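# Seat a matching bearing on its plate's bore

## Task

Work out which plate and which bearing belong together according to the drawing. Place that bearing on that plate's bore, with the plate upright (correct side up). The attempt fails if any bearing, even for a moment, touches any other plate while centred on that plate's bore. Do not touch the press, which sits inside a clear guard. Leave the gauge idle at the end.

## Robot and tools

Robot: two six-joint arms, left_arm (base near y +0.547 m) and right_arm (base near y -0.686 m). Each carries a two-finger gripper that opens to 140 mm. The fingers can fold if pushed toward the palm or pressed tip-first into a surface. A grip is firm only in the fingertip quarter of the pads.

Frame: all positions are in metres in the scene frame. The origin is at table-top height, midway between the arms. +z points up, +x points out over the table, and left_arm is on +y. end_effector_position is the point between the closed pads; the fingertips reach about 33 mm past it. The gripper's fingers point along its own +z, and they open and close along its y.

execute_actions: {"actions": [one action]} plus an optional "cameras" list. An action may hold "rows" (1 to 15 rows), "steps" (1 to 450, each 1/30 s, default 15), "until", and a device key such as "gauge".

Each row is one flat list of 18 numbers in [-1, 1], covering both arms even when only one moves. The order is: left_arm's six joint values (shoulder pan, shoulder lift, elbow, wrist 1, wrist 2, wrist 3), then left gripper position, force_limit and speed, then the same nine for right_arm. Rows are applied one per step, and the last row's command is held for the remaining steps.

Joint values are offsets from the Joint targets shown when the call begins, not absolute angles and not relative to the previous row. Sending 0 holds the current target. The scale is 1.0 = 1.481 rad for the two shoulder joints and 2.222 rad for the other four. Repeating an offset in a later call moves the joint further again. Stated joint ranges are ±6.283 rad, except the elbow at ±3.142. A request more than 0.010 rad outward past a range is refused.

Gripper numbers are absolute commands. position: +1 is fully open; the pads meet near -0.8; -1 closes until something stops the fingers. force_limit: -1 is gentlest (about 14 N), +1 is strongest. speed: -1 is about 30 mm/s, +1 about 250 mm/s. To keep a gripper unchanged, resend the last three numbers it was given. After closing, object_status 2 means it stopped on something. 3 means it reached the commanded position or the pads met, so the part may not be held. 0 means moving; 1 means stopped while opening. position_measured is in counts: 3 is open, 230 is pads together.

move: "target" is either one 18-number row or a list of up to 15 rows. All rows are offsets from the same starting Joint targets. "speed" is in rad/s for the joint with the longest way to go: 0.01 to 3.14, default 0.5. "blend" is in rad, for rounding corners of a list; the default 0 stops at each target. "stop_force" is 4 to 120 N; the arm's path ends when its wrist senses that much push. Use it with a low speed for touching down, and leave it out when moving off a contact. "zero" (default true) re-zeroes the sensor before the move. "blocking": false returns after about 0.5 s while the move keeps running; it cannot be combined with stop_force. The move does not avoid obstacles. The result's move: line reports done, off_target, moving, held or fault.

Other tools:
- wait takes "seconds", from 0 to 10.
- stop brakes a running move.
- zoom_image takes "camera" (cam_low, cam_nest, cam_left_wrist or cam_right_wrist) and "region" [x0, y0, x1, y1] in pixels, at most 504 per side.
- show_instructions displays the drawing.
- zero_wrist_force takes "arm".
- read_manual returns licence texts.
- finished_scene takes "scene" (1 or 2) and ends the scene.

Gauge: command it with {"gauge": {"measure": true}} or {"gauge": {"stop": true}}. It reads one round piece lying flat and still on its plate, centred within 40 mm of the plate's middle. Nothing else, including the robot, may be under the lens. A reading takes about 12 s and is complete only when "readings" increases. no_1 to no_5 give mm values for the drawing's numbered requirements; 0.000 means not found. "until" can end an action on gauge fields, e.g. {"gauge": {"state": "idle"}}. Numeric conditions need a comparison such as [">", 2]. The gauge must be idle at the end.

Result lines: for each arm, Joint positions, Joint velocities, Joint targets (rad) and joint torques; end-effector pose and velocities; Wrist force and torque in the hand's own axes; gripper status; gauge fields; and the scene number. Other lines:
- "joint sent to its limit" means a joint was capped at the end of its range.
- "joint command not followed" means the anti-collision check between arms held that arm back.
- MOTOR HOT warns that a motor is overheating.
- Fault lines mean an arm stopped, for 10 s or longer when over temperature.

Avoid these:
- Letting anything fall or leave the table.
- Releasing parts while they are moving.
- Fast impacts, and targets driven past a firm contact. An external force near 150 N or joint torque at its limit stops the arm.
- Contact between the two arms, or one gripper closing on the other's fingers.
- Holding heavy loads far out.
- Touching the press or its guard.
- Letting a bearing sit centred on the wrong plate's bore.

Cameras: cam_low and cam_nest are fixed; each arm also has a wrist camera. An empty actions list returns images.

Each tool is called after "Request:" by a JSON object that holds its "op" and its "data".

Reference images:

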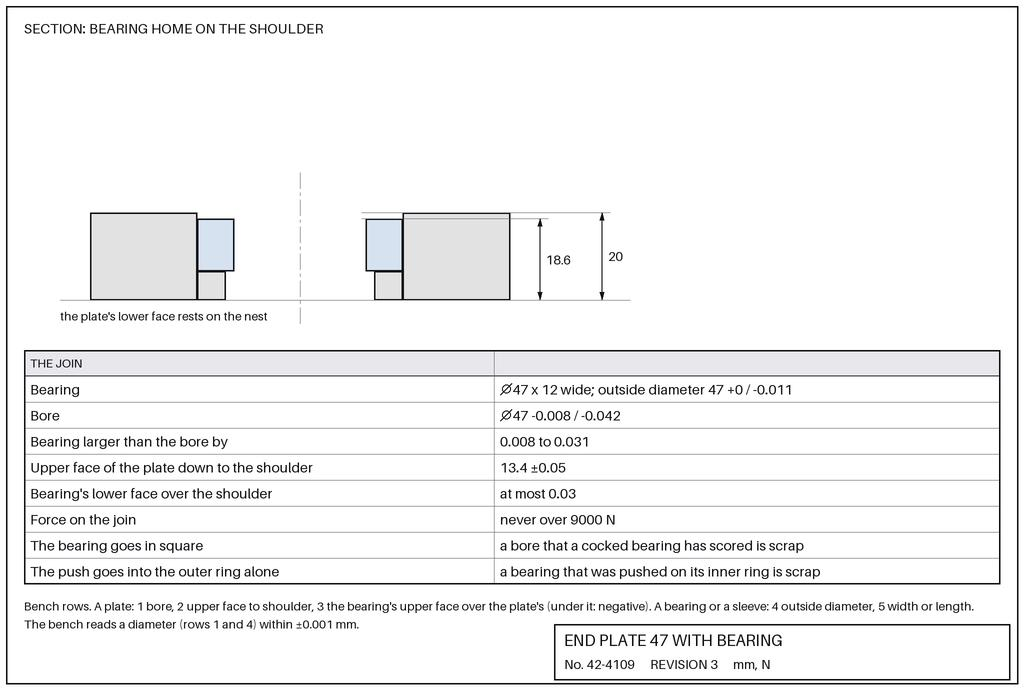

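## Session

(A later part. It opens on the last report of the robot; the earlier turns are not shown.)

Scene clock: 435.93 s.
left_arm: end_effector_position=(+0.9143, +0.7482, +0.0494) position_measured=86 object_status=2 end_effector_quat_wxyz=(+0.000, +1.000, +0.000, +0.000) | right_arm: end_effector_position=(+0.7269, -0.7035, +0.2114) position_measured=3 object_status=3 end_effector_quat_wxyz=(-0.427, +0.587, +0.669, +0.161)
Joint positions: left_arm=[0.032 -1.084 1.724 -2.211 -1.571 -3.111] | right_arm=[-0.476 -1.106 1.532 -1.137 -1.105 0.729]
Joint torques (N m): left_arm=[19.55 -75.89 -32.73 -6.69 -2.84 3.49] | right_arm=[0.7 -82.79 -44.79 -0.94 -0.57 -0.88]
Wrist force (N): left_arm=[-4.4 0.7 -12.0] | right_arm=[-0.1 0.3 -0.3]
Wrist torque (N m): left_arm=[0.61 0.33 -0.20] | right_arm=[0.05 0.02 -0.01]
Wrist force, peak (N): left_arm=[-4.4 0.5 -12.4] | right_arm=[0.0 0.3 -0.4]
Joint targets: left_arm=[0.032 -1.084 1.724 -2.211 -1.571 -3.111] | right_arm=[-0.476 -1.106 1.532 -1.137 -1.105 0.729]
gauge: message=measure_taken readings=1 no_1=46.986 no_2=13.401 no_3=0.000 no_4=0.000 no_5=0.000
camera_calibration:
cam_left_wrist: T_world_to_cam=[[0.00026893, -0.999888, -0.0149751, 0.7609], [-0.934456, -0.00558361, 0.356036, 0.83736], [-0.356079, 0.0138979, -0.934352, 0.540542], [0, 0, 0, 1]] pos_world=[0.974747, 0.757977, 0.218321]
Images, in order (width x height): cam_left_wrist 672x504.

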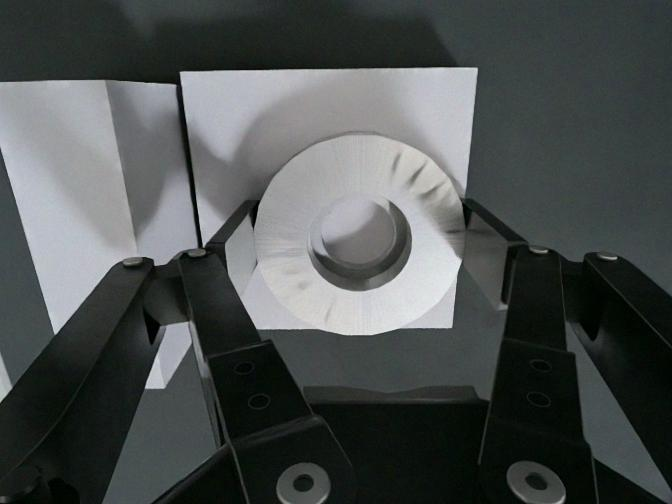

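Request:
{"op": "move", "data": {"target": [[0,-0.0319,-0.0148,0.0361,0,0,-1,0.2,-1,0,0,0,0,0,0,1,1,1],[-0.1542,-0.1519,0.1415,-0.0402,0,-0.1025,-1,0.2,-1,0,0,0,0,0,0,1,1,1]], "speed": [0.15,0.5]}}

Request:
{"op": "move", "data": {"target": [0,0.0417,0.013,-0.0408,0,0,-1,0.2,-1,0,0,0,0,0,0,1,1,1], "speed": 0.035, "stop_force": 8, "cameras": ["cam_left_wrist"]}}

Scene clock: 450.40 s.
left_arm: end_effector_position=(+0.7804, +0.5799, +0.0601) position_measured=86 object_status=2 end_effector_quat_wxyz=(+0.000, +1.000, +0.000, +0.000) | right_arm: end_effector_position=(+0.7269, -0.7035, +0.2114) position_measured=3 object_status=3 end_effector_quat_wxyz=(-0.427, +0.587, +0.669, +0.161)
Joint positions: left_arm=[-0.197 -1.309 2.038 -2.3 -1.571 -3.338] | right_arm=[-0.476 -1.106 1.532 -1.137 -1.105 0.729]
Joint torques (N m): left_arm=[-18.76 -83.67 -32.81 -8.64 -1.93 -4.47] | right_arm=[-0.35 -81.73 -43.55 -1.08 -0.49 -0.94]
Wrist force (N): left_arm=[0.4 -0.4 4.1] | right_arm=[0.1 0.3 -0.2]
Wrist torque (N m): left_arm=[0.12 0.19 0.10] | right_arm=[0.07 -0.02 -0.01]
Wrist force, peak (N): left_arm=[-4.4 0.6 -12.5] | right_arm=[0.2 0.5 -0.5]
Joint targets: left_arm=[-0.197 -1.309 2.038 -2.300 -1.571 -3.338] | right_arm=[-0.476 -1.106 1.532 -1.137 -1.105 0.729]
gauge: message=measure_taken readings=1 no_1=46.986 no_2=13.401 no_3=0.000 no_4=0.000 no_5=0.000
move: done

Scene clock: 453.70 s.
left_arm: end_effector_position=(+0.7807, +0.5797, +0.0244) position_measured=86 object_status=2 end_effector_quat_wxyz=(+0.000, +1.000, +0.000, +0.000) | right_arm: end_effector_position=(+0.7269, -0.7035, +0.2114) position_measured=3 object_status=3 end_effector_quat_wxyz=(-0.427, +0.587, +0.669, +0.161)
Joint positions: left_arm=[-0.197 -1.263 2.059 -2.367 -1.571 -3.338] | right_arm=[-0.476 -1.106 1.532 -1.137 -1.105 0.729]
Joint torques (N m): left_arm=[-15.37 -84.44 -43.2 -4.96 -1.85 -3.16] | right_arm=[-0.3 -79.89 -44.48 -1.06 -0.53 -0.78]
Wrist force (N): left_arm=[0.3 -0.7 3.4] | right_arm=[0.2 0.1 -0.1]
Wrist torque (N m): left_arm=[0.03 0.23 0.07] | right_arm=[0.00 -0.03 -0.01]
Wrist force, peak (N): left_arm=[-10.4 -2.2 -44.8] | right_arm=[-0.2 0.5 -0.5]
Joint targets: left_arm=[-0.197 -1.263 2.059 -2.367 -1.571 -3.338] | right_arm=[-0.476 -1.106 1.532 -1.137 -1.105 0.729]
gauge: message=measure_taken readings=1 no_1=46.986 no_2=13.401 no_3=0.000 no_4=0.000 no_5=0.000
move: contact (left_arm); left_arm: the wrist 1 is farthest, 0.023 rad from its target
camera_calibration:
cam_left_wrist: T_world_to_cam=[[-0.000460071, -0.999889, -0.0149147, 0.592681], [-0.934377, -0.00488406, 0.356252, 0.719957], [-0.356285, 0.0140999, -0.934271, 0.471991], [0, 0, 0, 1]] pos_world=[0.841148, 0.589477, 0.193321]
Images, in order (width x height): cam_left_wrist 672x504.

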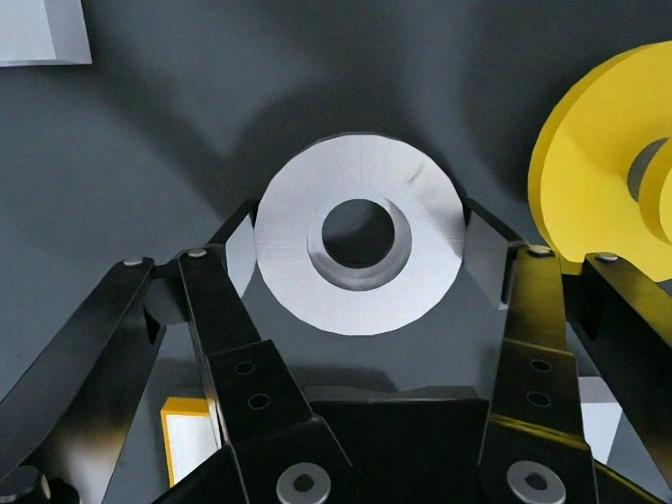

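Request:
{"op": "move", "data": {"target": [[0,0,0,0,0,0,0.5,0.2,-1,0,0,0,0,0,0,1,1,1],[0,-0.0769,-0.0298,0.0812,0,0,0.5,0.2,-1,0,0,0,0,0,0,1,1,1],[-0.2902,-0.1564,0.0328,0.0716,0,-0.1937,0.3,0,0,0,0,0,0,0,0,1,1,1]], "speed": [0.2,0.3,0.7], "cameras": ["cam_left_wrist","cam_low"]}}

Request:
{"op": "zoom_image", "data": {"camera": "cam_low", "region": [390, 200, 590, 320]}}

Scene clock: 481.03 s.
left_arm: end_effector_position=(+0.6639, +0.3210, +0.1197) position_measured=91 object_status=3 end_effector_quat_wxyz=(+0.000, +1.000, +0.000, +0.000) | right_arm: end_effector_position=(+0.7269, -0.7035, +0.2114) position_measured=3 object_status=3 end_effector_quat_wxyz=(-0.427, +0.587, +0.669, +0.161)
Joint positions: left_arm=[-0.627 -1.495 2.132 -2.208 -1.571 -3.769] | right_arm=[-0.476 -1.106 1.532 -1.137 -1.105 0.729]
Joint torques (N m): left_arm=[-18.49 -66.24 -33.3 -8.22 -2.3 -4.22] | right_arm=[-1.76 -82.4 -44.15 -1.12 -0.73 -0.68]
Wrist force (N): left_arm=[0.0 -0.7 0.4] | right_arm=[0.1 0.2 -0.2]
Wrist torque (N m): left_arm=[0.00 0.26 -0.10] | right_arm=[0.05 -0.01 -0.01]
Wrist force, peak (N): left_arm=[1.6 -4.8 1.0] | right_arm=[0.2 0.6 -0.7]
Joint targets: left_arm=[-0.627 -1.495 2.132 -2.208 -1.571 -3.769] | right_arm=[-0.476 -1.106 1.532 -1.137 -1.105 0.729]
gauge: message=measure_taken readings=1 no_1=46.986 no_2=13.401 no_3=0.000 no_4=0.000 no_5=0.000
move: done
camera_calibration:
cam_left_wrist: T_world_to_cam=[[0.0000954194, -0.999886, -0.0151267, 0.334937], [-0.934231, -0.00548434, 0.356626, 0.57559], [-0.356668, 0.0140978, -0.934125, 0.523297], [0, 0, 0, 1]] pos_world=[0.724345, 0.330678, 0.288621]
Images, in order (width x height): cam_low 672x504, cam_left_wrist 672x504.

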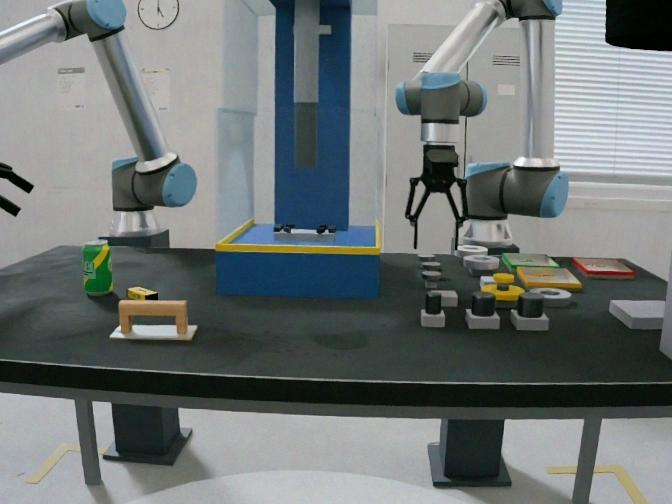

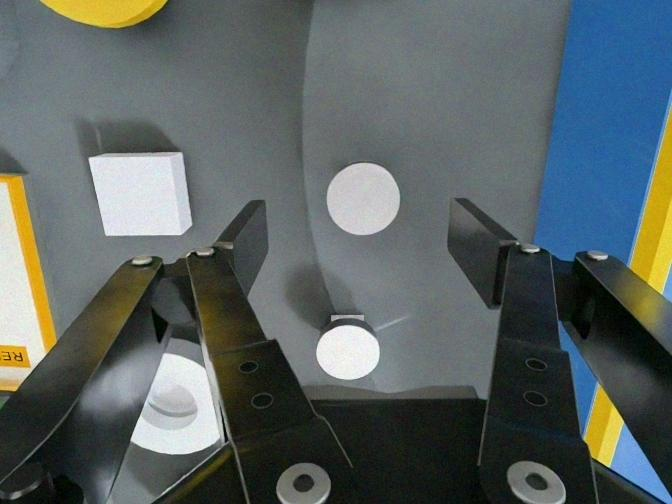

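Scaled by 2.520 from the camera's 672x504 image, which has a finer 960x720 frame.

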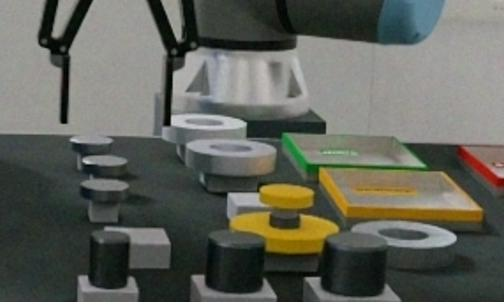

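Request:
{"op": "move", "data": {"target": [[-0.0046,0.0571,0.025,-0.0631,0,-0.0031,0.3,0,0,0,0,0,0,0,0,1,1,1],[-0.0046,0.0571,0.025,-0.0631,0,-0.0031,-1,-0.1,-1,0,0,0,0,0,0,1,1,1]], "speed": 0.3}}

Request:
{"op": "execute_actions", "data": {"actions": [{"rows":[[0,0,0,0,0,0,-1,-0.1,-1,0,0,0,0,0,0,1,1,1]],"steps":20}], "cameras": ["cam_left_wrist","cam_low"]}}

Request:
{"op": "zoom_image", "data": {"camera": "cam_low", "region": [390, 190, 490, 290]}}

Scene clock: 505.73 s.
left_arm: end_effector_position=(+0.6619, +0.3172, +0.0528) position_measured=160 object_status=0 end_effector_quat_wxyz=(+0.000, +1.000, +0.000, +0.000) | right_arm: end_effector_position=(+0.7269, -0.7035, +0.2114) position_measured=3 object_status=3 end_effector_quat_wxyz=(-0.427, +0.587, +0.669, +0.161)
Joint positions: left_arm=[-0.633 -1.41 2.188 -2.348 -1.571 -3.776] | right_arm=[-0.476 -1.106 1.532 -1.137 -1.105 0.729]
Joint torques (N m): left_arm=[-17.17 -44.26 -30 -7.63 -2.29 -4.33] | right_arm=[0.3 -83.01 -43.14 -0.8 -0.82 -1.12]
Wrist force (N): left_arm=[-3.3 -3.3 -13.9] | right_arm=[0.2 0.5 -0.2]
Wrist torque (N m): left_arm=[0.27 0.15 -0.05] | right_arm=[0.10 -0.03 -0.01]
Wrist force, peak (N): left_arm=[-3.5 -3.5 -13.9] | right_arm=[0.4 0.5 -0.5]
Joint targets: left_arm=[-0.633 -1.410 2.188 -2.348 -1.571 -3.776] | right_arm=[-0.476 -1.106 1.532 -1.137 -1.105 0.729]
gauge: message=measure_taken readings=1 no_1=46.986 no_2=13.401 no_3=0.000 no_4=0.000 no_5=0.000
move: done

Scene clock: 506.60 s.
left_arm: end_effector_position=(+0.6619, +0.3172, +0.0528) position_measured=160 object_status=2 end_effector_quat_wxyz=(+0.000, +1.000, +0.000, +0.000) | right_arm: end_effector_position=(+0.7269, -0.7035, +0.2114) position_measured=3 object_status=3 end_effector_quat_wxyz=(-0.427, +0.587, +0.669, +0.161)
Joint positions: left_arm=[-0.633 -1.41 2.188 -2.348 -1.571 -3.776] | right_arm=[-0.476 -1.106 1.532 -1.137 -1.105 0.729]
Joint torques (N m): left_arm=[-14.87 -43.53 -29.7 -6.31 -2.4 -4.27] | right_arm=[-0.07 -83.77 -43.07 -1.04 -0.72 -1.2]
Wrist force (N): left_arm=[-3.5 -3.5 -13.9] | right_arm=[0.2 0.1 -0.1]
Wrist torque (N m): left_arm=[0.23 0.19 -0.04] | right_arm=[0.01 -0.04 -0.01]
Wrist force, peak (N): left_arm=[-3.4 -3.5 -14.2] | right_arm=[0.4 0.5 -0.3]
Joint targets: left_arm=[-0.633 -1.410 2.188 -2.348 -1.571 -3.776] | right_arm=[-0.476 -1.106 1.532 -1.137 -1.105 0.729]
gauge: message=measure_taken readings=1 no_1=46.986 no_2=13.401 no_3=0.000 no_4=0.000 no_5=0.000
camera_calibration:
cam_left_wrist: T_world_to_cam=[[0.000189918, -0.999885, -0.0151624, 0.330065], [-0.934264, -0.00558403, 0.356538, 0.597635], [-0.356581, 0.0140979, -0.934158, 0.460089], [0, 0, 0, 1]] pos_world=[0.722346, 0.326878, 0.221721]
Images, in order (width x height): cam_low 672x504, cam_left_wrist 672x504.

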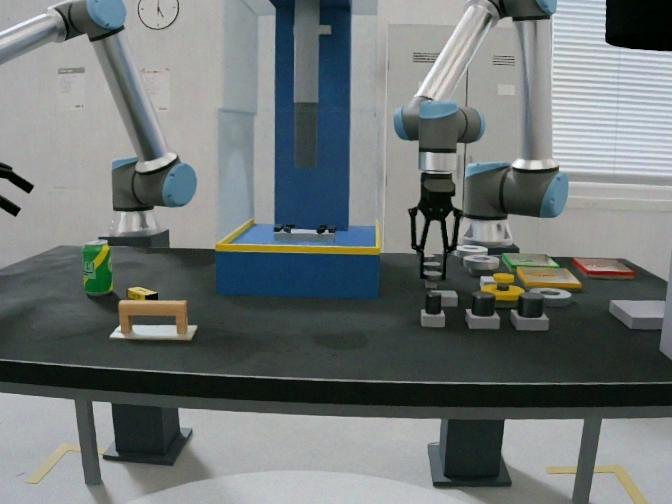

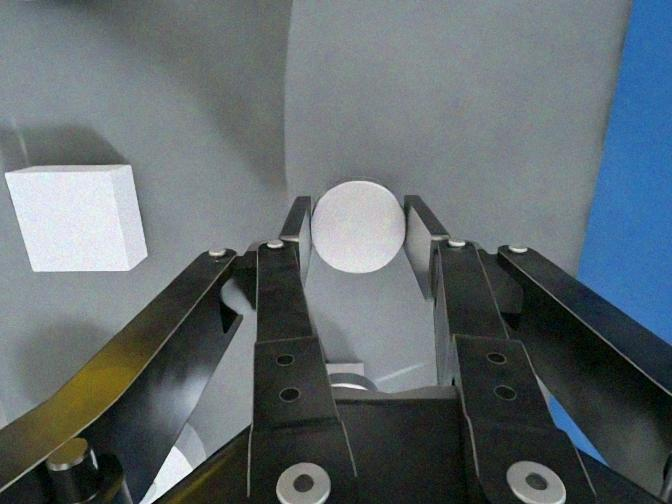

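Scaled by 5.040 from the camera's 672x504 image, which has a finer 960x720 frame.

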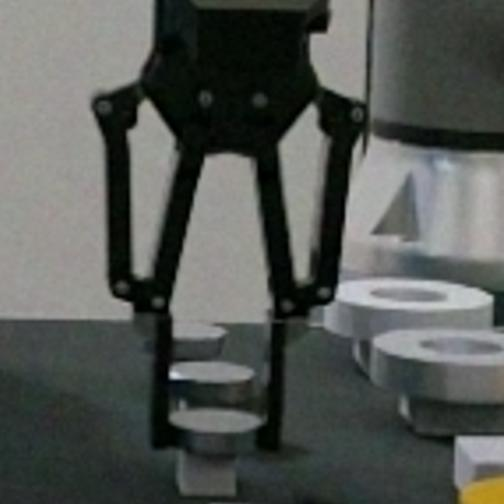

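Request:
{"op": "move", "data": {"target": [[0.0046,-0.0571,-0.025,0.0631,0,0.0031,-1,-0.1,-1,0,0,0,0,0,0,1,1,1],[0.4489,0.1768,-0.2301,0.1123,0,0.2992,-1,-0.1,-1,0,0,0,0,0,0,1,1,1],[0.4489,0.2067,-0.2142,0.0765,0,0.2992,-1,-0.1,-1,0,0,0,0,0,0,1,1,1]], "speed": [0.3,0.6,0.2], "blend": [0.02,0.02,0]}}

Request:
{"op": "move", "data": {"target": [0,0.0157,0.0065,-0.017,0,0,-1,-0.1,-1,0,0,0,0,0,0,1,1,1], "speed": 0.025, "stop_force": 7, "cameras": ["cam_left_wrist"]}}

Scene clock: 532.00 s.
left_arm: end_effector_position=(+0.9139, +0.7480, +0.0698) position_measured=160 object_status=2 end_effector_quat_wxyz=(+0.000, +1.000, +0.000, +0.000) | right_arm: end_effector_position=(+0.7269, -0.7035, +0.2114) position_measured=3 object_status=3 end_effector_quat_wxyz=(-0.427, +0.587, +0.669, +0.161)
Joint positions: left_arm=[0.031 -1.104 1.712 -2.178 -1.571 -3.111] | right_arm=[-0.476 -1.106 1.532 -1.137 -1.105 0.729]
Joint torques (N m): left_arm=[19.44 -77.45 -34.76 -8.23 -2.44 3.6] | right_arm=[-1.15 -83.05 -42.73 -1.09 -0.84 -0.91]
Wrist force (N): left_arm=[-0.1 0.0 2.4] | right_arm=[0.0 0.2 -0.6]
Wrist torque (N m): left_arm=[0.16 0.38 -0.20] | right_arm=[0.04 0.00 -0.01]
Wrist force, peak (N): left_arm=[-3.6 -3.9 -14.3] | right_arm=[-0.3 0.3 -0.7]
Joint targets: left_arm=[0.032 -1.104 1.712 -2.178 -1.571 -3.111] | right_arm=[-0.476 -1.106 1.532 -1.137 -1.105 0.729]
gauge: message=measure_taken readings=1 no_1=46.986 no_2=13.401 no_3=0.000 no_4=0.000 no_5=0.000
move: done

Scene clock: 534.07 s.
left_arm: end_effector_position=(+0.9140, +0.7481, +0.0570) position_measured=160 object_status=2 end_effector_quat_wxyz=(+0.000, +1.000, +0.000, +0.000) | right_arm: end_effector_position=(+0.7269, -0.7035, +0.2114) position_measured=3 object_status=3 end_effector_quat_wxyz=(-0.427, +0.587, +0.669, +0.161)
Joint positions: left_arm=[0.032 -1.092 1.72 -2.198 -1.571 -3.111] | right_arm=[-0.476 -1.106 1.532 -1.137 -1.105 0.729]
Joint torques (N m): left_arm=[3.57 -99.75 -43.4 -2.25 -2.38 3.46] | right_arm=[-0.52 -83.22 -43.07 -0.97 -0.81 -0.99]
Wrist force (N): left_arm=[0.6 2.1 -1.9] | right_arm=[0.0 0.4 -0.6]
Wrist torque (N m): left_arm=[0.22 0.45 -0.19] | right_arm=[0.08 0.01 -0.01]
Wrist force, peak (N): left_arm=[-15.0 1.3 -36.5] | right_arm=[-0.1 0.2 -0.7]
Joint targets: left_arm=[0.032 -1.092 1.720 -2.198 -1.571 -3.111] | right_arm=[-0.476 -1.106 1.532 -1.137 -1.105 0.729]
gauge: message=measure_taken readings=1 no_1=46.986 no_2=13.401 no_3=0.000 no_4=0.000 no_5=0.000
move: contact (left_arm); left_arm: the wrist 1 is farthest, 0.017 rad from its target
camera_calibration:
cam_left_wrist: T_world_to_cam=[[0.000389897, -0.999889, -0.0149172, 0.760783], [-0.934297, -0.00568217, 0.356451, 0.834198], [-0.356496, 0.0137982, -0.934195, 0.547982], [0, 0, 0, 1]] pos_world=[0.974446, 0.757877, 0.225921]
Images, in order (width x height): cam_left_wrist 672x504.

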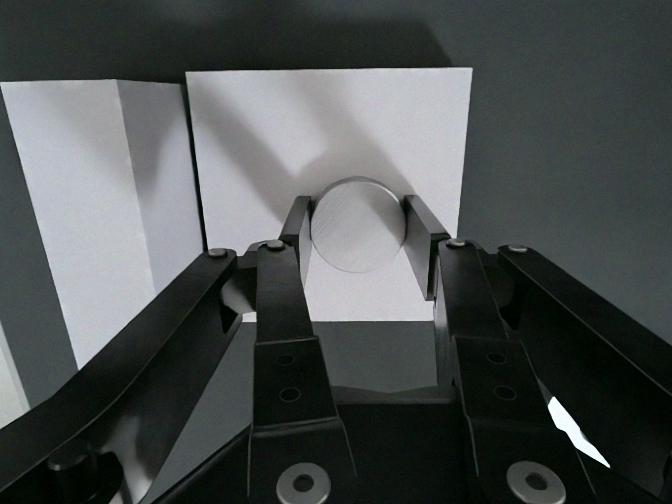

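Request:
{"op": "move", "data": {"target": [[0,0,0,0,0,0,0.3,-0.1,-1,0,0,0,0,0,0,1,1,1],[0,-0.038,-0.0197,0.0447,0,0,0.3,-0.1,-1,0,0,0,0,0,0,1,1,1],[-0.5263,-0.4005,0.2689,-0.0023,0,-0.3508,0.3,-0.1,-1,0,0,0,0,0,0,1,1,1]], "speed": [0.2,0.2,0.7], "blend": [0,0.02,0]}}

Request:
{"op": "execute_actions", "data": {"actions": [{"gauge":{"measure":true},"steps":440,"until":{"gauge":{"readings":[">",1]}}}], "cameras": ["cam_left_wrist"]}}

Scene clock: 553.17 s.
left_arm: end_effector_position=(+0.5484, +0.3266, +0.1202) position_measured=91 object_status=3 end_effector_quat_wxyz=(+0.000, +1.000, +0.000, +0.000) | right_arm: end_effector_position=(+0.7269, -0.7035, +0.2114) position_measured=3 object_status=3 end_effector_quat_wxyz=(-0.427, +0.587, +0.669, +0.161)
Joint positions: left_arm=[-0.748 -1.685 2.317 -2.203 -1.571 -3.89] | right_arm=[-0.476 -1.106 1.532 -1.137 -1.105 0.729]
Joint torques (N m): left_arm=[-17.21 -48.58 -33.58 -8.22 -2.1 -4.11] | right_arm=[-0.04 -82.77 -43.83 -1.25 -1.03 -1.08]
Wrist force (N): left_arm=[0.8 -0.5 0.8] | right_arm=[0.2 0.1 -0.3]
Wrist torque (N m): left_arm=[0.07 0.06 -0.06] | right_arm=[0.02 -0.04 -0.01]
Wrist force, peak (N): left_arm=[1.3 -5.1 0.9] | right_arm=[-0.2 0.6 -0.7]
Joint targets: left_arm=[-0.748 -1.685 2.317 -2.203 -1.571 -3.890] | right_arm=[-0.476 -1.106 1.532 -1.137 -1.105 0.729]
gauge: message=measure_taken readings=1 no_1=46.986 no_2=13.401 no_3=0.000 no_4=0.000 no_5=0.000
move: done

Scene clock: 565.37 s.
left_arm: end_effector_position=(+0.5483, +0.3266, +0.1202) position_measured=91 object_status=3 end_effector_quat_wxyz=(+0.000, +1.000, +0.000, +0.000) | right_arm: end_effector_position=(+0.7269, -0.7035, +0.2114) position_measured=3 object_status=3 end_effector_quat_wxyz=(-0.427, +0.587, +0.669, +0.161)
Joint positions: left_arm=[-0.748 -1.685 2.317 -2.203 -1.571 -3.89] | right_arm=[-0.476 -1.106 1.532 -1.137 -1.105 0.729]
Joint torques (N m): left_arm=[-16.23 -47.88 -33.98 -8.01 -2.17 -4.06] | right_arm=[-0.11 -82.55 -43.8 -0.98 -0.64 -1.06]
Wrist force (N): left_arm=[0.5 -0.8 0.6] | right_arm=[-0.1 0.0 -0.3]
Wrist torque (N m): left_arm=[0.02 0.13 -0.06] | right_arm=[0.01 0.04 -0.01]
Wrist force, peak (N): left_arm=[0.8 -0.9 0.9] | right_arm=[-0.1 0.6 -0.7]
Joint targets: left_arm=[-0.748 -1.685 2.317 -2.203 -1.571 -3.890] | right_arm=[-0.476 -1.106 1.532 -1.137 -1.105 0.729]
Tool commands: left_gripper/position=+0.3 left_gripper/force_limit=-0.1 left_gripper/speed=-1.0 right_gripper/position=+1.0 right_gripper/force_limit=+1.0 right_gripper/speed=+1.0
gauge: message=measure_taken readings=2 no_1=0.000 no_2=0.000 no_3=0.000 no_4=46.998 no_5=12.000
camera_calibration:
cam_left_wrist: T_world_to_cam=[[0.000187026, -0.999893, -0.0146236, 0.340454], [-0.934422, -0.0053832, 0.356127, 0.467674], [-0.356168, 0.013598, -0.934323, 0.482374], [0, 0, 0, 1]] pos_world=[0.608747, 0.336376, 0.289121]
Images, in order (width x height): cam_left_wrist 672x504.

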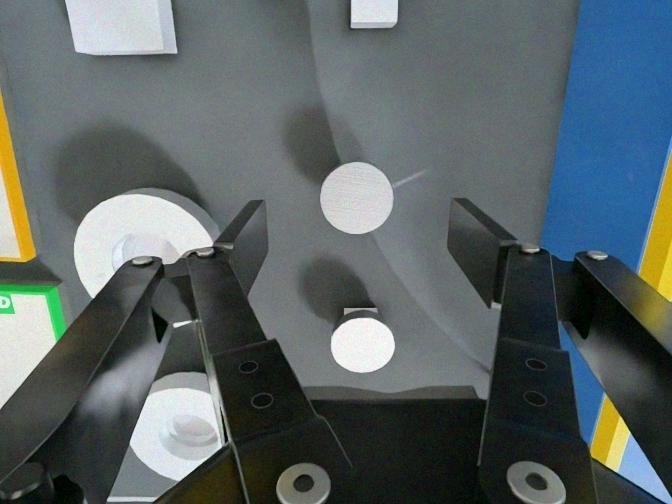

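Request:
{"op": "move", "data": {"target": [[0.5263,0.3625,-0.2886,0.047,0,0.3508,0.3,-0.1,-1,0,0,0,0,0,0,1,1,1],[0.5263,0.3986,-0.2697,0.0043,0,0.3508,0.3,-0.1,-1,0,0,0,0,0,0,1,1,1],[0.5263,0.3986,-0.2697,0.0043,0,0.3508,-1,-0.1,-1,0,0,0,0,0,0,1,1,1]], "speed": [0.8,0.15,0.2], "blend": [0.02,0,0]}}

Request:
{"op": "execute_actions", "data": {"actions": [{"rows":[[0,0,0,0,0,0,-1,-0.1,-1,0,0,0,0,0,0,1,1,1]],"steps":20}], "cameras": ["cam_left_wrist"]}}

Scene clock: 594.43 s.
left_arm: end_effector_position=(+0.9140, +0.7481, +0.0599) position_measured=161 object_status=0 end_effector_quat_wxyz=(+0.000, +1.000, +0.000, +0.000) | right_arm: end_effector_position=(+0.7269, -0.7035, +0.2114) position_measured=3 object_status=3 end_effector_quat_wxyz=(-0.427, +0.587, +0.669, +0.161)
Joint positions: left_arm=[0.032 -1.094 1.718 -2.194 -1.571 -3.111] | right_arm=[-0.476 -1.106 1.532 -1.137 -1.105 0.729]
Joint torques (N m): left_arm=[19.68 -77.05 -33.94 -7.58 -2.36 3.58] | right_arm=[0 -82.37 -43.02 -1.31 -1.04 -0.99]
Wrist force (N): left_arm=[-4.0 0.4 -9.6] | right_arm=[0.1 0.0 -0.3]
Wrist torque (N m): left_arm=[0.15 0.32 -0.21] | right_arm=[-0.01 -0.01 -0.01]
Wrist force, peak (N): left_arm=[-4.0 0.4 -9.8] | right_arm=[0.2 0.2 -0.9]
Joint targets: left_arm=[0.032 -1.094 1.718 -2.194 -1.571 -3.111] | right_arm=[-0.476 -1.106 1.532 -1.137 -1.105 0.729]
gauge: message=measure_taken readings=2 no_1=0.000 no_2=0.000 no_3=0.000 no_4=46.998 no_5=12.000
move: done

Scene clock: 595.30 s.
left_arm: end_effector_position=(+0.9140, +0.7481, +0.0599) position_measured=161 object_status=2 end_effector_quat_wxyz=(+0.000, +1.000, +0.000, +0.000) | right_arm: end_effector_position=(+0.7269, -0.7035, +0.2114) position_measured=3 object_status=3 end_effector_quat_wxyz=(-0.427, +0.587, +0.669, +0.161)
Joint positions: left_arm=[0.032 -1.094 1.718 -2.194 -1.571 -3.111] | right_arm=[-0.476 -1.106 1.532 -1.137 -1.105 0.729]
Joint torques (N m): left_arm=[18.41 -77.79 -33.85 -6.51 -2.36 3.65] | right_arm=[-0.64 -83.69 -42.64 -0.81 -0.88 -1.09]
Wrist force (N): left_arm=[-4.0 0.4 -9.7] | right_arm=[-0.2 0.4 -0.5]
Wrist torque (N m): left_arm=[0.17 0.32 -0.21] | right_arm=[0.08 0.05 -0.01]
Wrist force, peak (N): left_arm=[-3.9 0.6 -10.1] | right_arm=[-0.1 0.4 -0.6]
Joint targets: left_arm=[0.032 -1.094 1.718 -2.194 -1.571 -3.111] | right_arm=[-0.476 -1.106 1.532 -1.137 -1.105 0.729]
gauge: message=measure_taken readings=2 no_1=0.000 no_2=0.000 no_3=0.000 no_4=46.998 no_5=12.000
camera_calibration:
cam_left_wrist: T_world_to_cam=[[0.000299741, -0.999889, -0.0148816, 0.760906], [-0.934343, -0.00558347, 0.356331, 0.833256], [-0.356375, 0.0137977, -0.934241, 0.550621], [0, 0, 0, 1]] pos_world=[0.974546, 0.757877, 0.228821]
Images, in order (width x height): cam_left_wrist 672x504.

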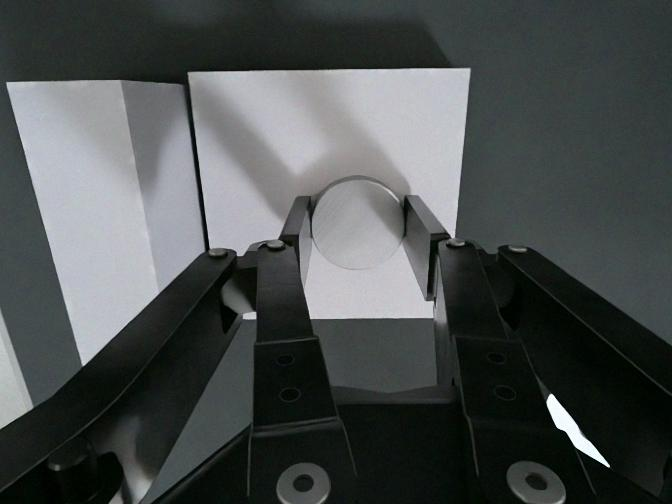

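Request:
{"op": "move", "data": {"target": [[0,-0.0361,-0.0189,0.0427,0,0,-1,-0.1,-1,0,0,0,0,0,0,1,1,1],[-0.1541,-0.1627,0.1346,-0.0264,0,-0.1024,-1,-0.1,-1,0,0,0,0,0,0,1,1,1]], "speed": [0.2,0.5], "blend": [0.02,0], "cameras": ["cam_left_wrist"]}}

Request:
{"op": "zoom_image", "data": {"camera": "cam_left_wrist", "region": [220, 140, 500, 380]}}

Scene clock: 616.07 s.
left_arm: end_effector_position=(+0.7824, +0.5795, +0.0850) position_measured=161 object_status=2 end_effector_quat_wxyz=(+0.000, +1.000, +0.000, +0.000) | right_arm: end_effector_position=(+0.7269, -0.7035, +0.2114) position_measured=3 object_status=3 end_effector_quat_wxyz=(-0.427, +0.587, +0.669, +0.161)
Joint positions: left_arm=[-0.197 -1.335 2.017 -2.252 -1.571 -3.338] | right_arm=[-0.476 -1.106 1.532 -1.137 -1.105 0.729]
Joint torques (N m): left_arm=[-17.04 -81.47 -32.37 -8.31 -2.32 -4.51] | right_arm=[0.46 -82.1 -42.43 -1.01 -1.09 -0.92]
Wrist force (N): left_arm=[0.3 -0.8 2.1] | right_arm=[0.2 0.3 -0.6]
Wrist torque (N m): left_arm=[-0.01 0.23 0.08] | right_arm=[0.05 -0.04 -0.01]
Wrist force, peak (N): left_arm=[-4.1 0.6 -10.0] | right_arm=[0.2 0.4 -0.8]
Joint targets: left_arm=[-0.197 -1.335 2.017 -2.253 -1.571 -3.338] | right_arm=[-0.476 -1.106 1.532 -1.137 -1.105 0.729]
gauge: message=measure_taken readings=2 no_1=0.000 no_2=0.000 no_3=0.000 no_4=46.998 no_5=12.000
move: done
camera_calibration:
cam_left_wrist: T_world_to_cam=[[-0.000418689, -0.99989, -0.0148206, 0.593228], [-0.934536, -0.00488297, 0.355836, 0.700101], [-0.35587, 0.0139994, -0.934431, 0.528932], [0, 0, 0, 1]] pos_world=[0.842749, 0.589176, 0.253921]
Images, in order (width x height): cam_left_wrist 672x504.

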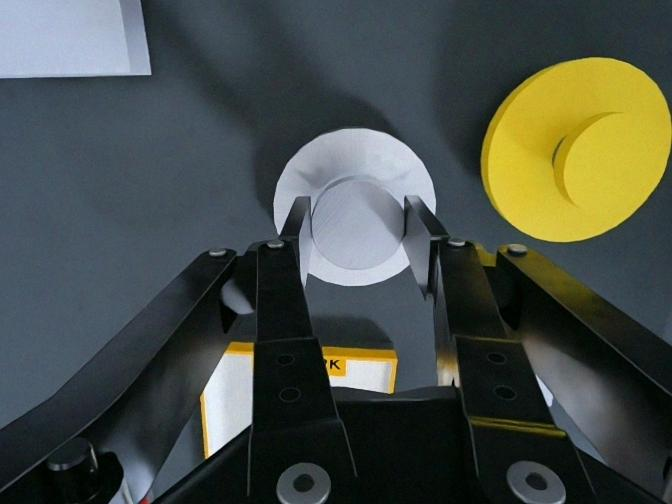

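Scaled by 1.800 from the camera's 672x504 image, which has a finer 960x720 frame.

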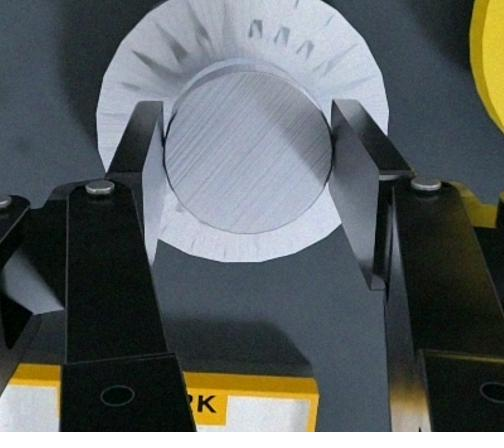

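Request:
{"op": "move", "data": {"target": [-0.0001,0.0201,0.0089,-0.0221,0,0,-1,-0.1,-1,0,0,0,0,0,0,1,1,1], "speed": 0.1, "cameras": ["cam_left_wrist"]}}

Request:
{"op": "zoom_image", "data": {"camera": "cam_left_wrist", "region": [240, 130, 480, 330]}}

Scene clock: 635.43 s.
left_arm: end_effector_position=(+0.7814, +0.5794, +0.0590) position_measured=161 object_status=2 end_effector_quat_wxyz=(+0.000, +1.000, +0.000, +0.000) | right_arm: end_effector_position=(+0.7269, -0.7035, +0.2114) position_measured=3 object_status=3 end_effector_quat_wxyz=(-0.427, +0.587, +0.669, +0.161)
Joint positions: left_arm=[-0.197 -1.306 2.036 -2.301 -1.571 -3.338] | right_arm=[-0.476 -1.106 1.532 -1.137 -1.105 0.729]
Joint torques (N m): left_arm=[-17.93 -56.32 -31.46 -8.55 -2.64 -3.85] | right_arm=[0.31 -81.6 -42.68 -0.82 -0.81 -1.11]
Wrist force (N): left_arm=[0.6 -0.4 2.1] | right_arm=[0.0 0.1 -0.5]
Wrist torque (N m): left_arm=[0.11 0.14 0.10] | right_arm=[0.01 0.02 -0.01]
Wrist force, peak (N): left_arm=[0.5 -0.5 2.9] | right_arm=[0.2 0.3 -1.0]
Joint targets: left_arm=[-0.197 -1.306 2.037 -2.302 -1.571 -3.338] | right_arm=[-0.476 -1.106 1.532 -1.137 -1.105 0.729]
gauge: message=measure_taken readings=2 no_1=0.000 no_2=0.000 no_3=0.000 no_4=46.998 no_5=12.000
move: done
camera_calibration:
cam_left_wrist: T_world_to_cam=[[-0.000588974, -0.999888, -0.0149729, 0.593019], [-0.934378, -0.00478433, 0.356252, 0.708318], [-0.356284, 0.0142001, -0.93427, 0.504546], [0, 0, 0, 1]] pos_world=[0.841948, 0.589177, 0.227921]
Images, in order (width x height): cam_left_wrist 672x504.

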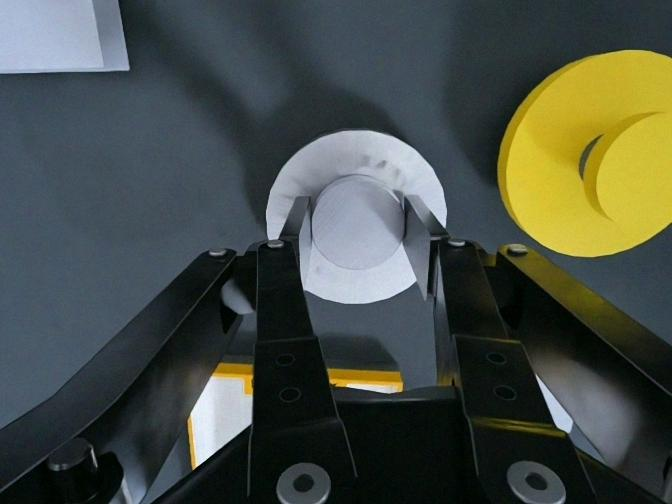

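Scaled by 2.100 from the camera's 672x504 image, which has a finer 960x720 frame.

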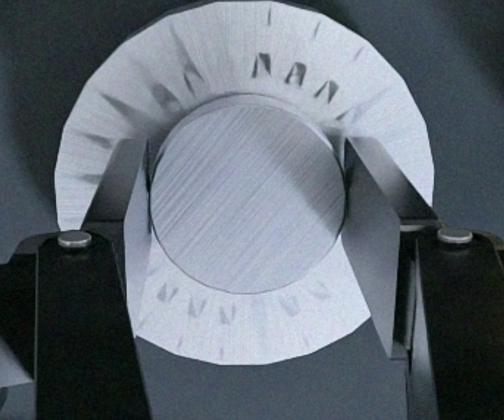

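Request:
{"op": "move", "data": {"target": [0,0.0091,0.0044,-0.0103,0,0,-1,-0.1,-1,0,0,0,0,0,0,1,1,1], "speed": 0.015, "stop_force": 5, "cameras": ["cam_left_wrist"]}}

Request:
{"op": "zoom_image", "data": {"camera": "cam_left_wrist", "region": [240, 130, 480, 330]}}

Scene clock: 655.00 s.
left_arm: end_effector_position=(+0.7811, +0.5795, +0.0547) position_measured=161 object_status=2 end_effector_quat_wxyz=(+0.000, +1.000, +0.000, +0.000) | right_arm: end_effector_position=(+0.7269, -0.7035, +0.2114) position_measured=3 object_status=3 end_effector_quat_wxyz=(-0.427, +0.587, +0.669, +0.161)
Joint positions: left_arm=[-0.197 -1.301 2.04 -2.31 -1.571 -3.338] | right_arm=[-0.476 -1.106 1.532 -1.137 -1.105 0.729]
Joint torques (N m): left_arm=[-17.23 -82.11 -44.41 -3.14 -2.59 -3.76] | right_arm=[-1.15 -79.41 -42.75 -0.84 -1.15 -1.24]
Wrist force (N): left_arm=[0.7 -0.3 1.6] | right_arm=[-0.2 0.2 -0.5]
Wrist torque (N m): left_arm=[0.15 0.13 0.10] | right_arm=[0.05 0.05 -0.01]
Wrist force, peak (N): left_arm=[-1.2 -0.5 -4.4] | right_arm=[0.0 0.7 -0.5]
Joint targets: left_arm=[-0.197 -1.301 2.040 -2.310 -1.571 -3.338] | right_arm=[-0.476 -1.106 1.532 -1.137 -1.105 0.729]
gauge: message=measure_taken readings=2 no_1=0.000 no_2=0.000 no_3=0.000 no_4=46.998 no_5=12.000
move: contact (left_arm); left_arm: the wrist 1 is farthest, 0.015 rad from its target
camera_calibration:
cam_left_wrist: T_world_to_cam=[[-0.000592591, -0.999888, -0.0149729, 0.593058], [-0.934298, -0.00478413, 0.35646, 0.709363], [-0.356492, 0.0142004, -0.934191, 0.500541], [0, 0, 0, 1]] pos_world=[0.841547, 0.589277, 0.223621]
Images, in order (width x height): cam_left_wrist 672x504.

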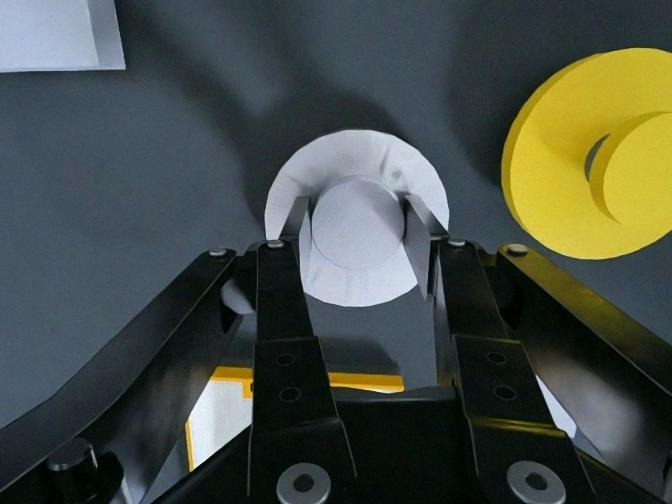

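Scaled by 2.100 from the camera's 672x504 image, which has a finer 960x720 frame.

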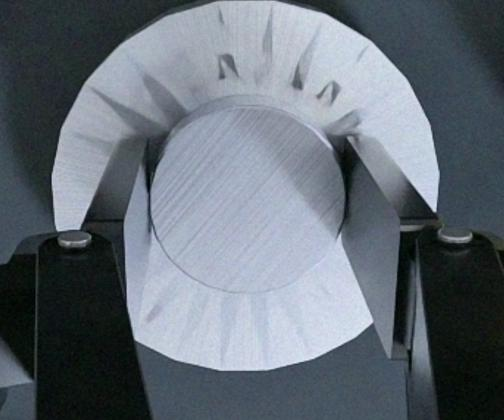

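Request:
{"op": "move", "data": {"target": [[0,0.0005,0.0003,-0.0006,0,0,-1,-0.1,-1,0,0,0,0,0,0,1,1,1],[0,0.0005,0.0003,-0.0006,0,0,0.1,-0.1,-1,0,0,0,0,0,0,1,1,1],[0,-0.0512,-0.0213,0.0555,0,0,0.1,-0.1,-1,0,0,0,0,0,0,1,1,1]], "speed": [0.05,0.05,0.15], "cameras": ["cam_left_wrist","cam_low"]}}

Request:
{"op": "zoom_image", "data": {"camera": "cam_left_wrist", "region": [240, 110, 480, 310]}}

Request:
{"op": "zoom_image", "data": {"camera": "cam_low", "region": [480, 240, 600, 340]}}

Scene clock: 672.63 s.
left_arm: end_effector_position=(+0.7799, +0.5797, +0.1200) position_measured=117 object_status=3 end_effector_quat_wxyz=(+0.000, +1.000, +0.000, +0.000) | right_arm: end_effector_position=(+0.7269, -0.7035, +0.2114) position_measured=3 object_status=3 end_effector_quat_wxyz=(-0.427, +0.587, +0.669, +0.161)
Joint positions: left_arm=[-0.197 -1.377 1.993 -2.186 -1.571 -3.338] | right_arm=[-0.476 -1.106 1.532 -1.137 -1.105 0.729]
Joint torques (N m): left_arm=[-15.79 -77.34 -47.49 -2.98 -2.84 -4.17] | right_arm=[0.2 -84.21 -42.86 -0.94 -1.6 -1.15]
Wrist force (N): left_arm=[0.6 -0.8 1.1] | right_arm=[-0.2 0.1 -0.6]
Wrist torque (N m): left_arm=[0.01 0.15 0.03] | right_arm=[0.03 0.04 -0.01]
Wrist force, peak (N): left_arm=[-3.5 -1.0 -9.4] | right_arm=[-0.1 0.7 -0.7]
Joint targets: left_arm=[-0.197 -1.377 1.993 -2.186 -1.571 -3.338] | right_arm=[-0.476 -1.106 1.532 -1.137 -1.105 0.729]
gauge: message=measure_taken readings=2 no_1=0.000 no_2=0.000 no_3=0.000 no_4=46.998 no_5=12.000
move: done
camera_calibration:
cam_left_wrist: T_world_to_cam=[[-0.000593545, -0.999888, -0.0149726, 0.594235], [-0.934265, -0.00478444, 0.356548, 0.685006], [-0.356579, 0.0142, -0.934157, 0.561213], [0, 0, 0, 1]] pos_world=[0.840447, 0.589477, 0.288921]
Images, in order (width x height): cam_low 672x504, cam_left_wrist 672x504.

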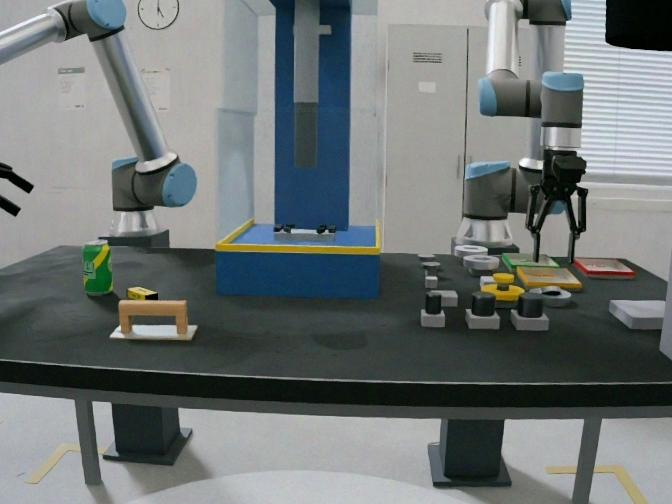

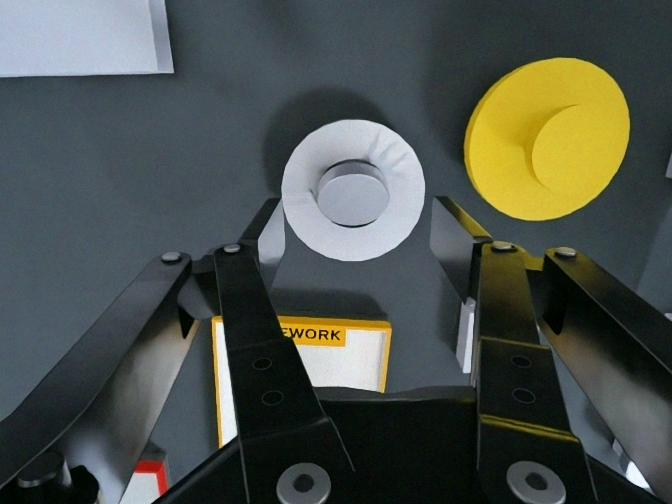

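Scaled by 2.100 from the camera's 672x504 image, which has a finer 960x720 frame.

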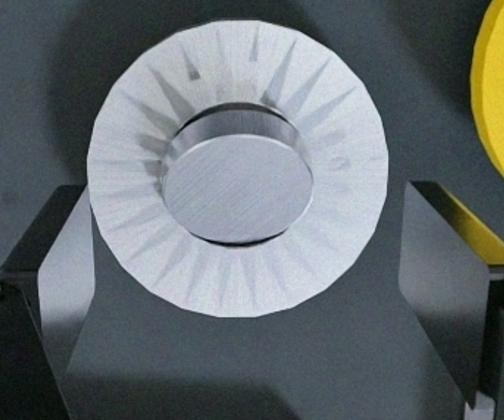

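Scaled by 4.200 from the camera's 672x504 image, which has a finer 960x720 frame.

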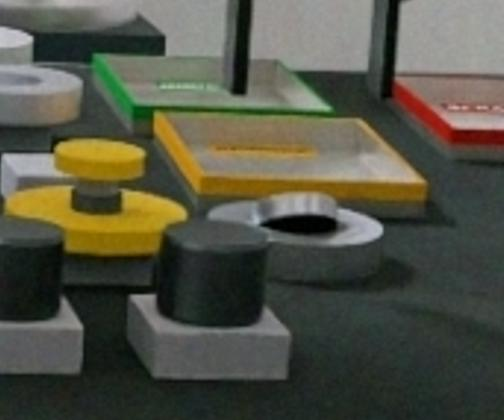

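Request:
{"op": "move", "data": {"target": [[0,0,0,0,0,0.7068,0.1,-0.1,-1,0,0,0,0,0,0,1,1,1],[0,0.0493,0.0206,-0.0535,0,0.7068,0.1,-0.1,-1,0,0,0,0,0,0,1,1,1]], "speed": [0.8,0.1], "cameras": ["cam_left_wrist","cam_low"]}}

Request:
{"op": "zoom_image", "data": {"camera": "cam_left_wrist", "region": [240, 110, 480, 310]}}

Request:
{"op": "zoom_image", "data": {"camera": "cam_low", "region": [480, 240, 600, 340]}}

Scene clock: 701.97 s.
left_arm: end_effector_position=(+0.7811, +0.5795, +0.0571) position_measured=117 object_status=3 end_effector_quat_wxyz=(+0.000, +0.707, -0.707, +0.000) | right_arm: end_effector_position=(+0.7269, -0.7035, +0.2114) position_measured=3 object_status=3 end_effector_quat_wxyz=(-0.427, +0.587, +0.669, +0.161)
Joint positions: left_arm=[-0.197 -1.304 2.038 -2.305 -1.571 -1.768] | right_arm=[-0.476 -1.106 1.532 -1.137 -1.105 0.729]
Joint torques (N m): left_arm=[-2.76 -52.6 -30.67 -8.31 -2.31 3.65] | right_arm=[0.76 -82.29 -42.49 -1.1 -1 -1.36]
Wrist force (N): left_arm=[0.6 -0.2 1.1] | right_arm=[-0.2 0.4 -0.7]
Wrist torque (N m): left_arm=[0.15 0.15 -0.04] | right_arm=[0.08 0.05 -0.02]
Wrist force, peak (N): left_arm=[0.5 0.1 2.0] | right_arm=[0.1 0.3 -1.0]
Joint targets: left_arm=[-0.197 -1.304 2.038 -2.305 -1.571 -1.768] | right_arm=[-0.476 -1.106 1.532 -1.137 -1.105 0.729]
gauge: message=measure_taken readings=2 no_1=0.000 no_2=0.000 no_3=0.000 no_4=46.998 no_5=12.000
move: done
camera_calibration:
cam_left_wrist: T_world_to_cam=[[-0.999886, 0.000206639, -0.0151144, 0.793996], [-0.00518434, 0.934569, 0.355744, -0.561489], [0.014199, 0.355782, -0.934461, 0.0152757], [0, 0, 0, 1]] pos_world=[0.790777, 0.519151, 0.226022]
Images, in order (width x height): cam_low 672x504, cam_left_wrist 672x504.

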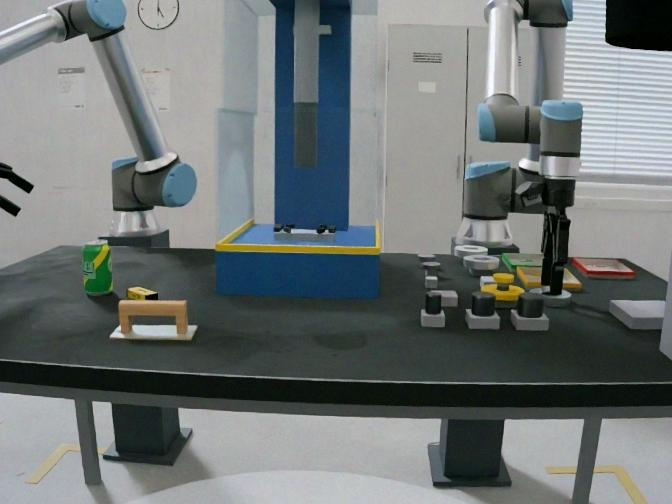

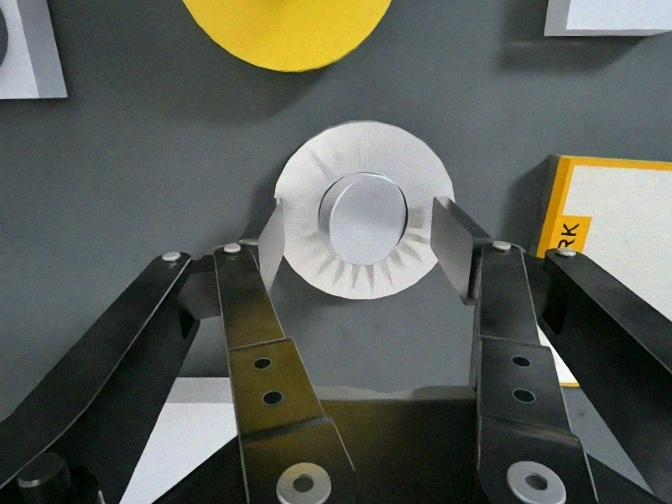

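Scaled by 2.100 from the camera's 672x504 image, which has a finer 960x720 frame.

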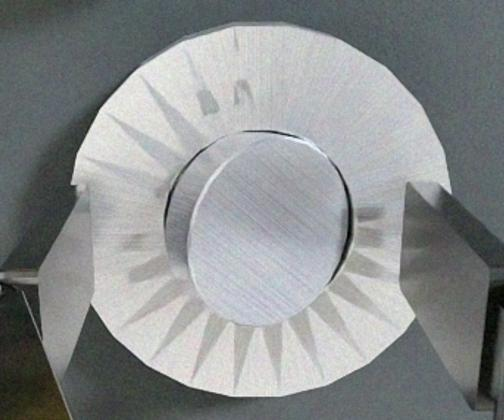

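Scaled by 4.200 from the camera's 672x504 image, which has a finer 960x720 frame.

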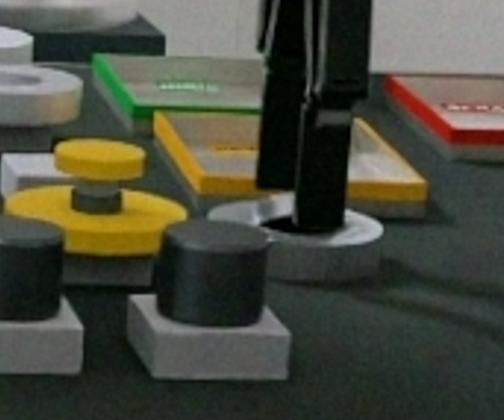

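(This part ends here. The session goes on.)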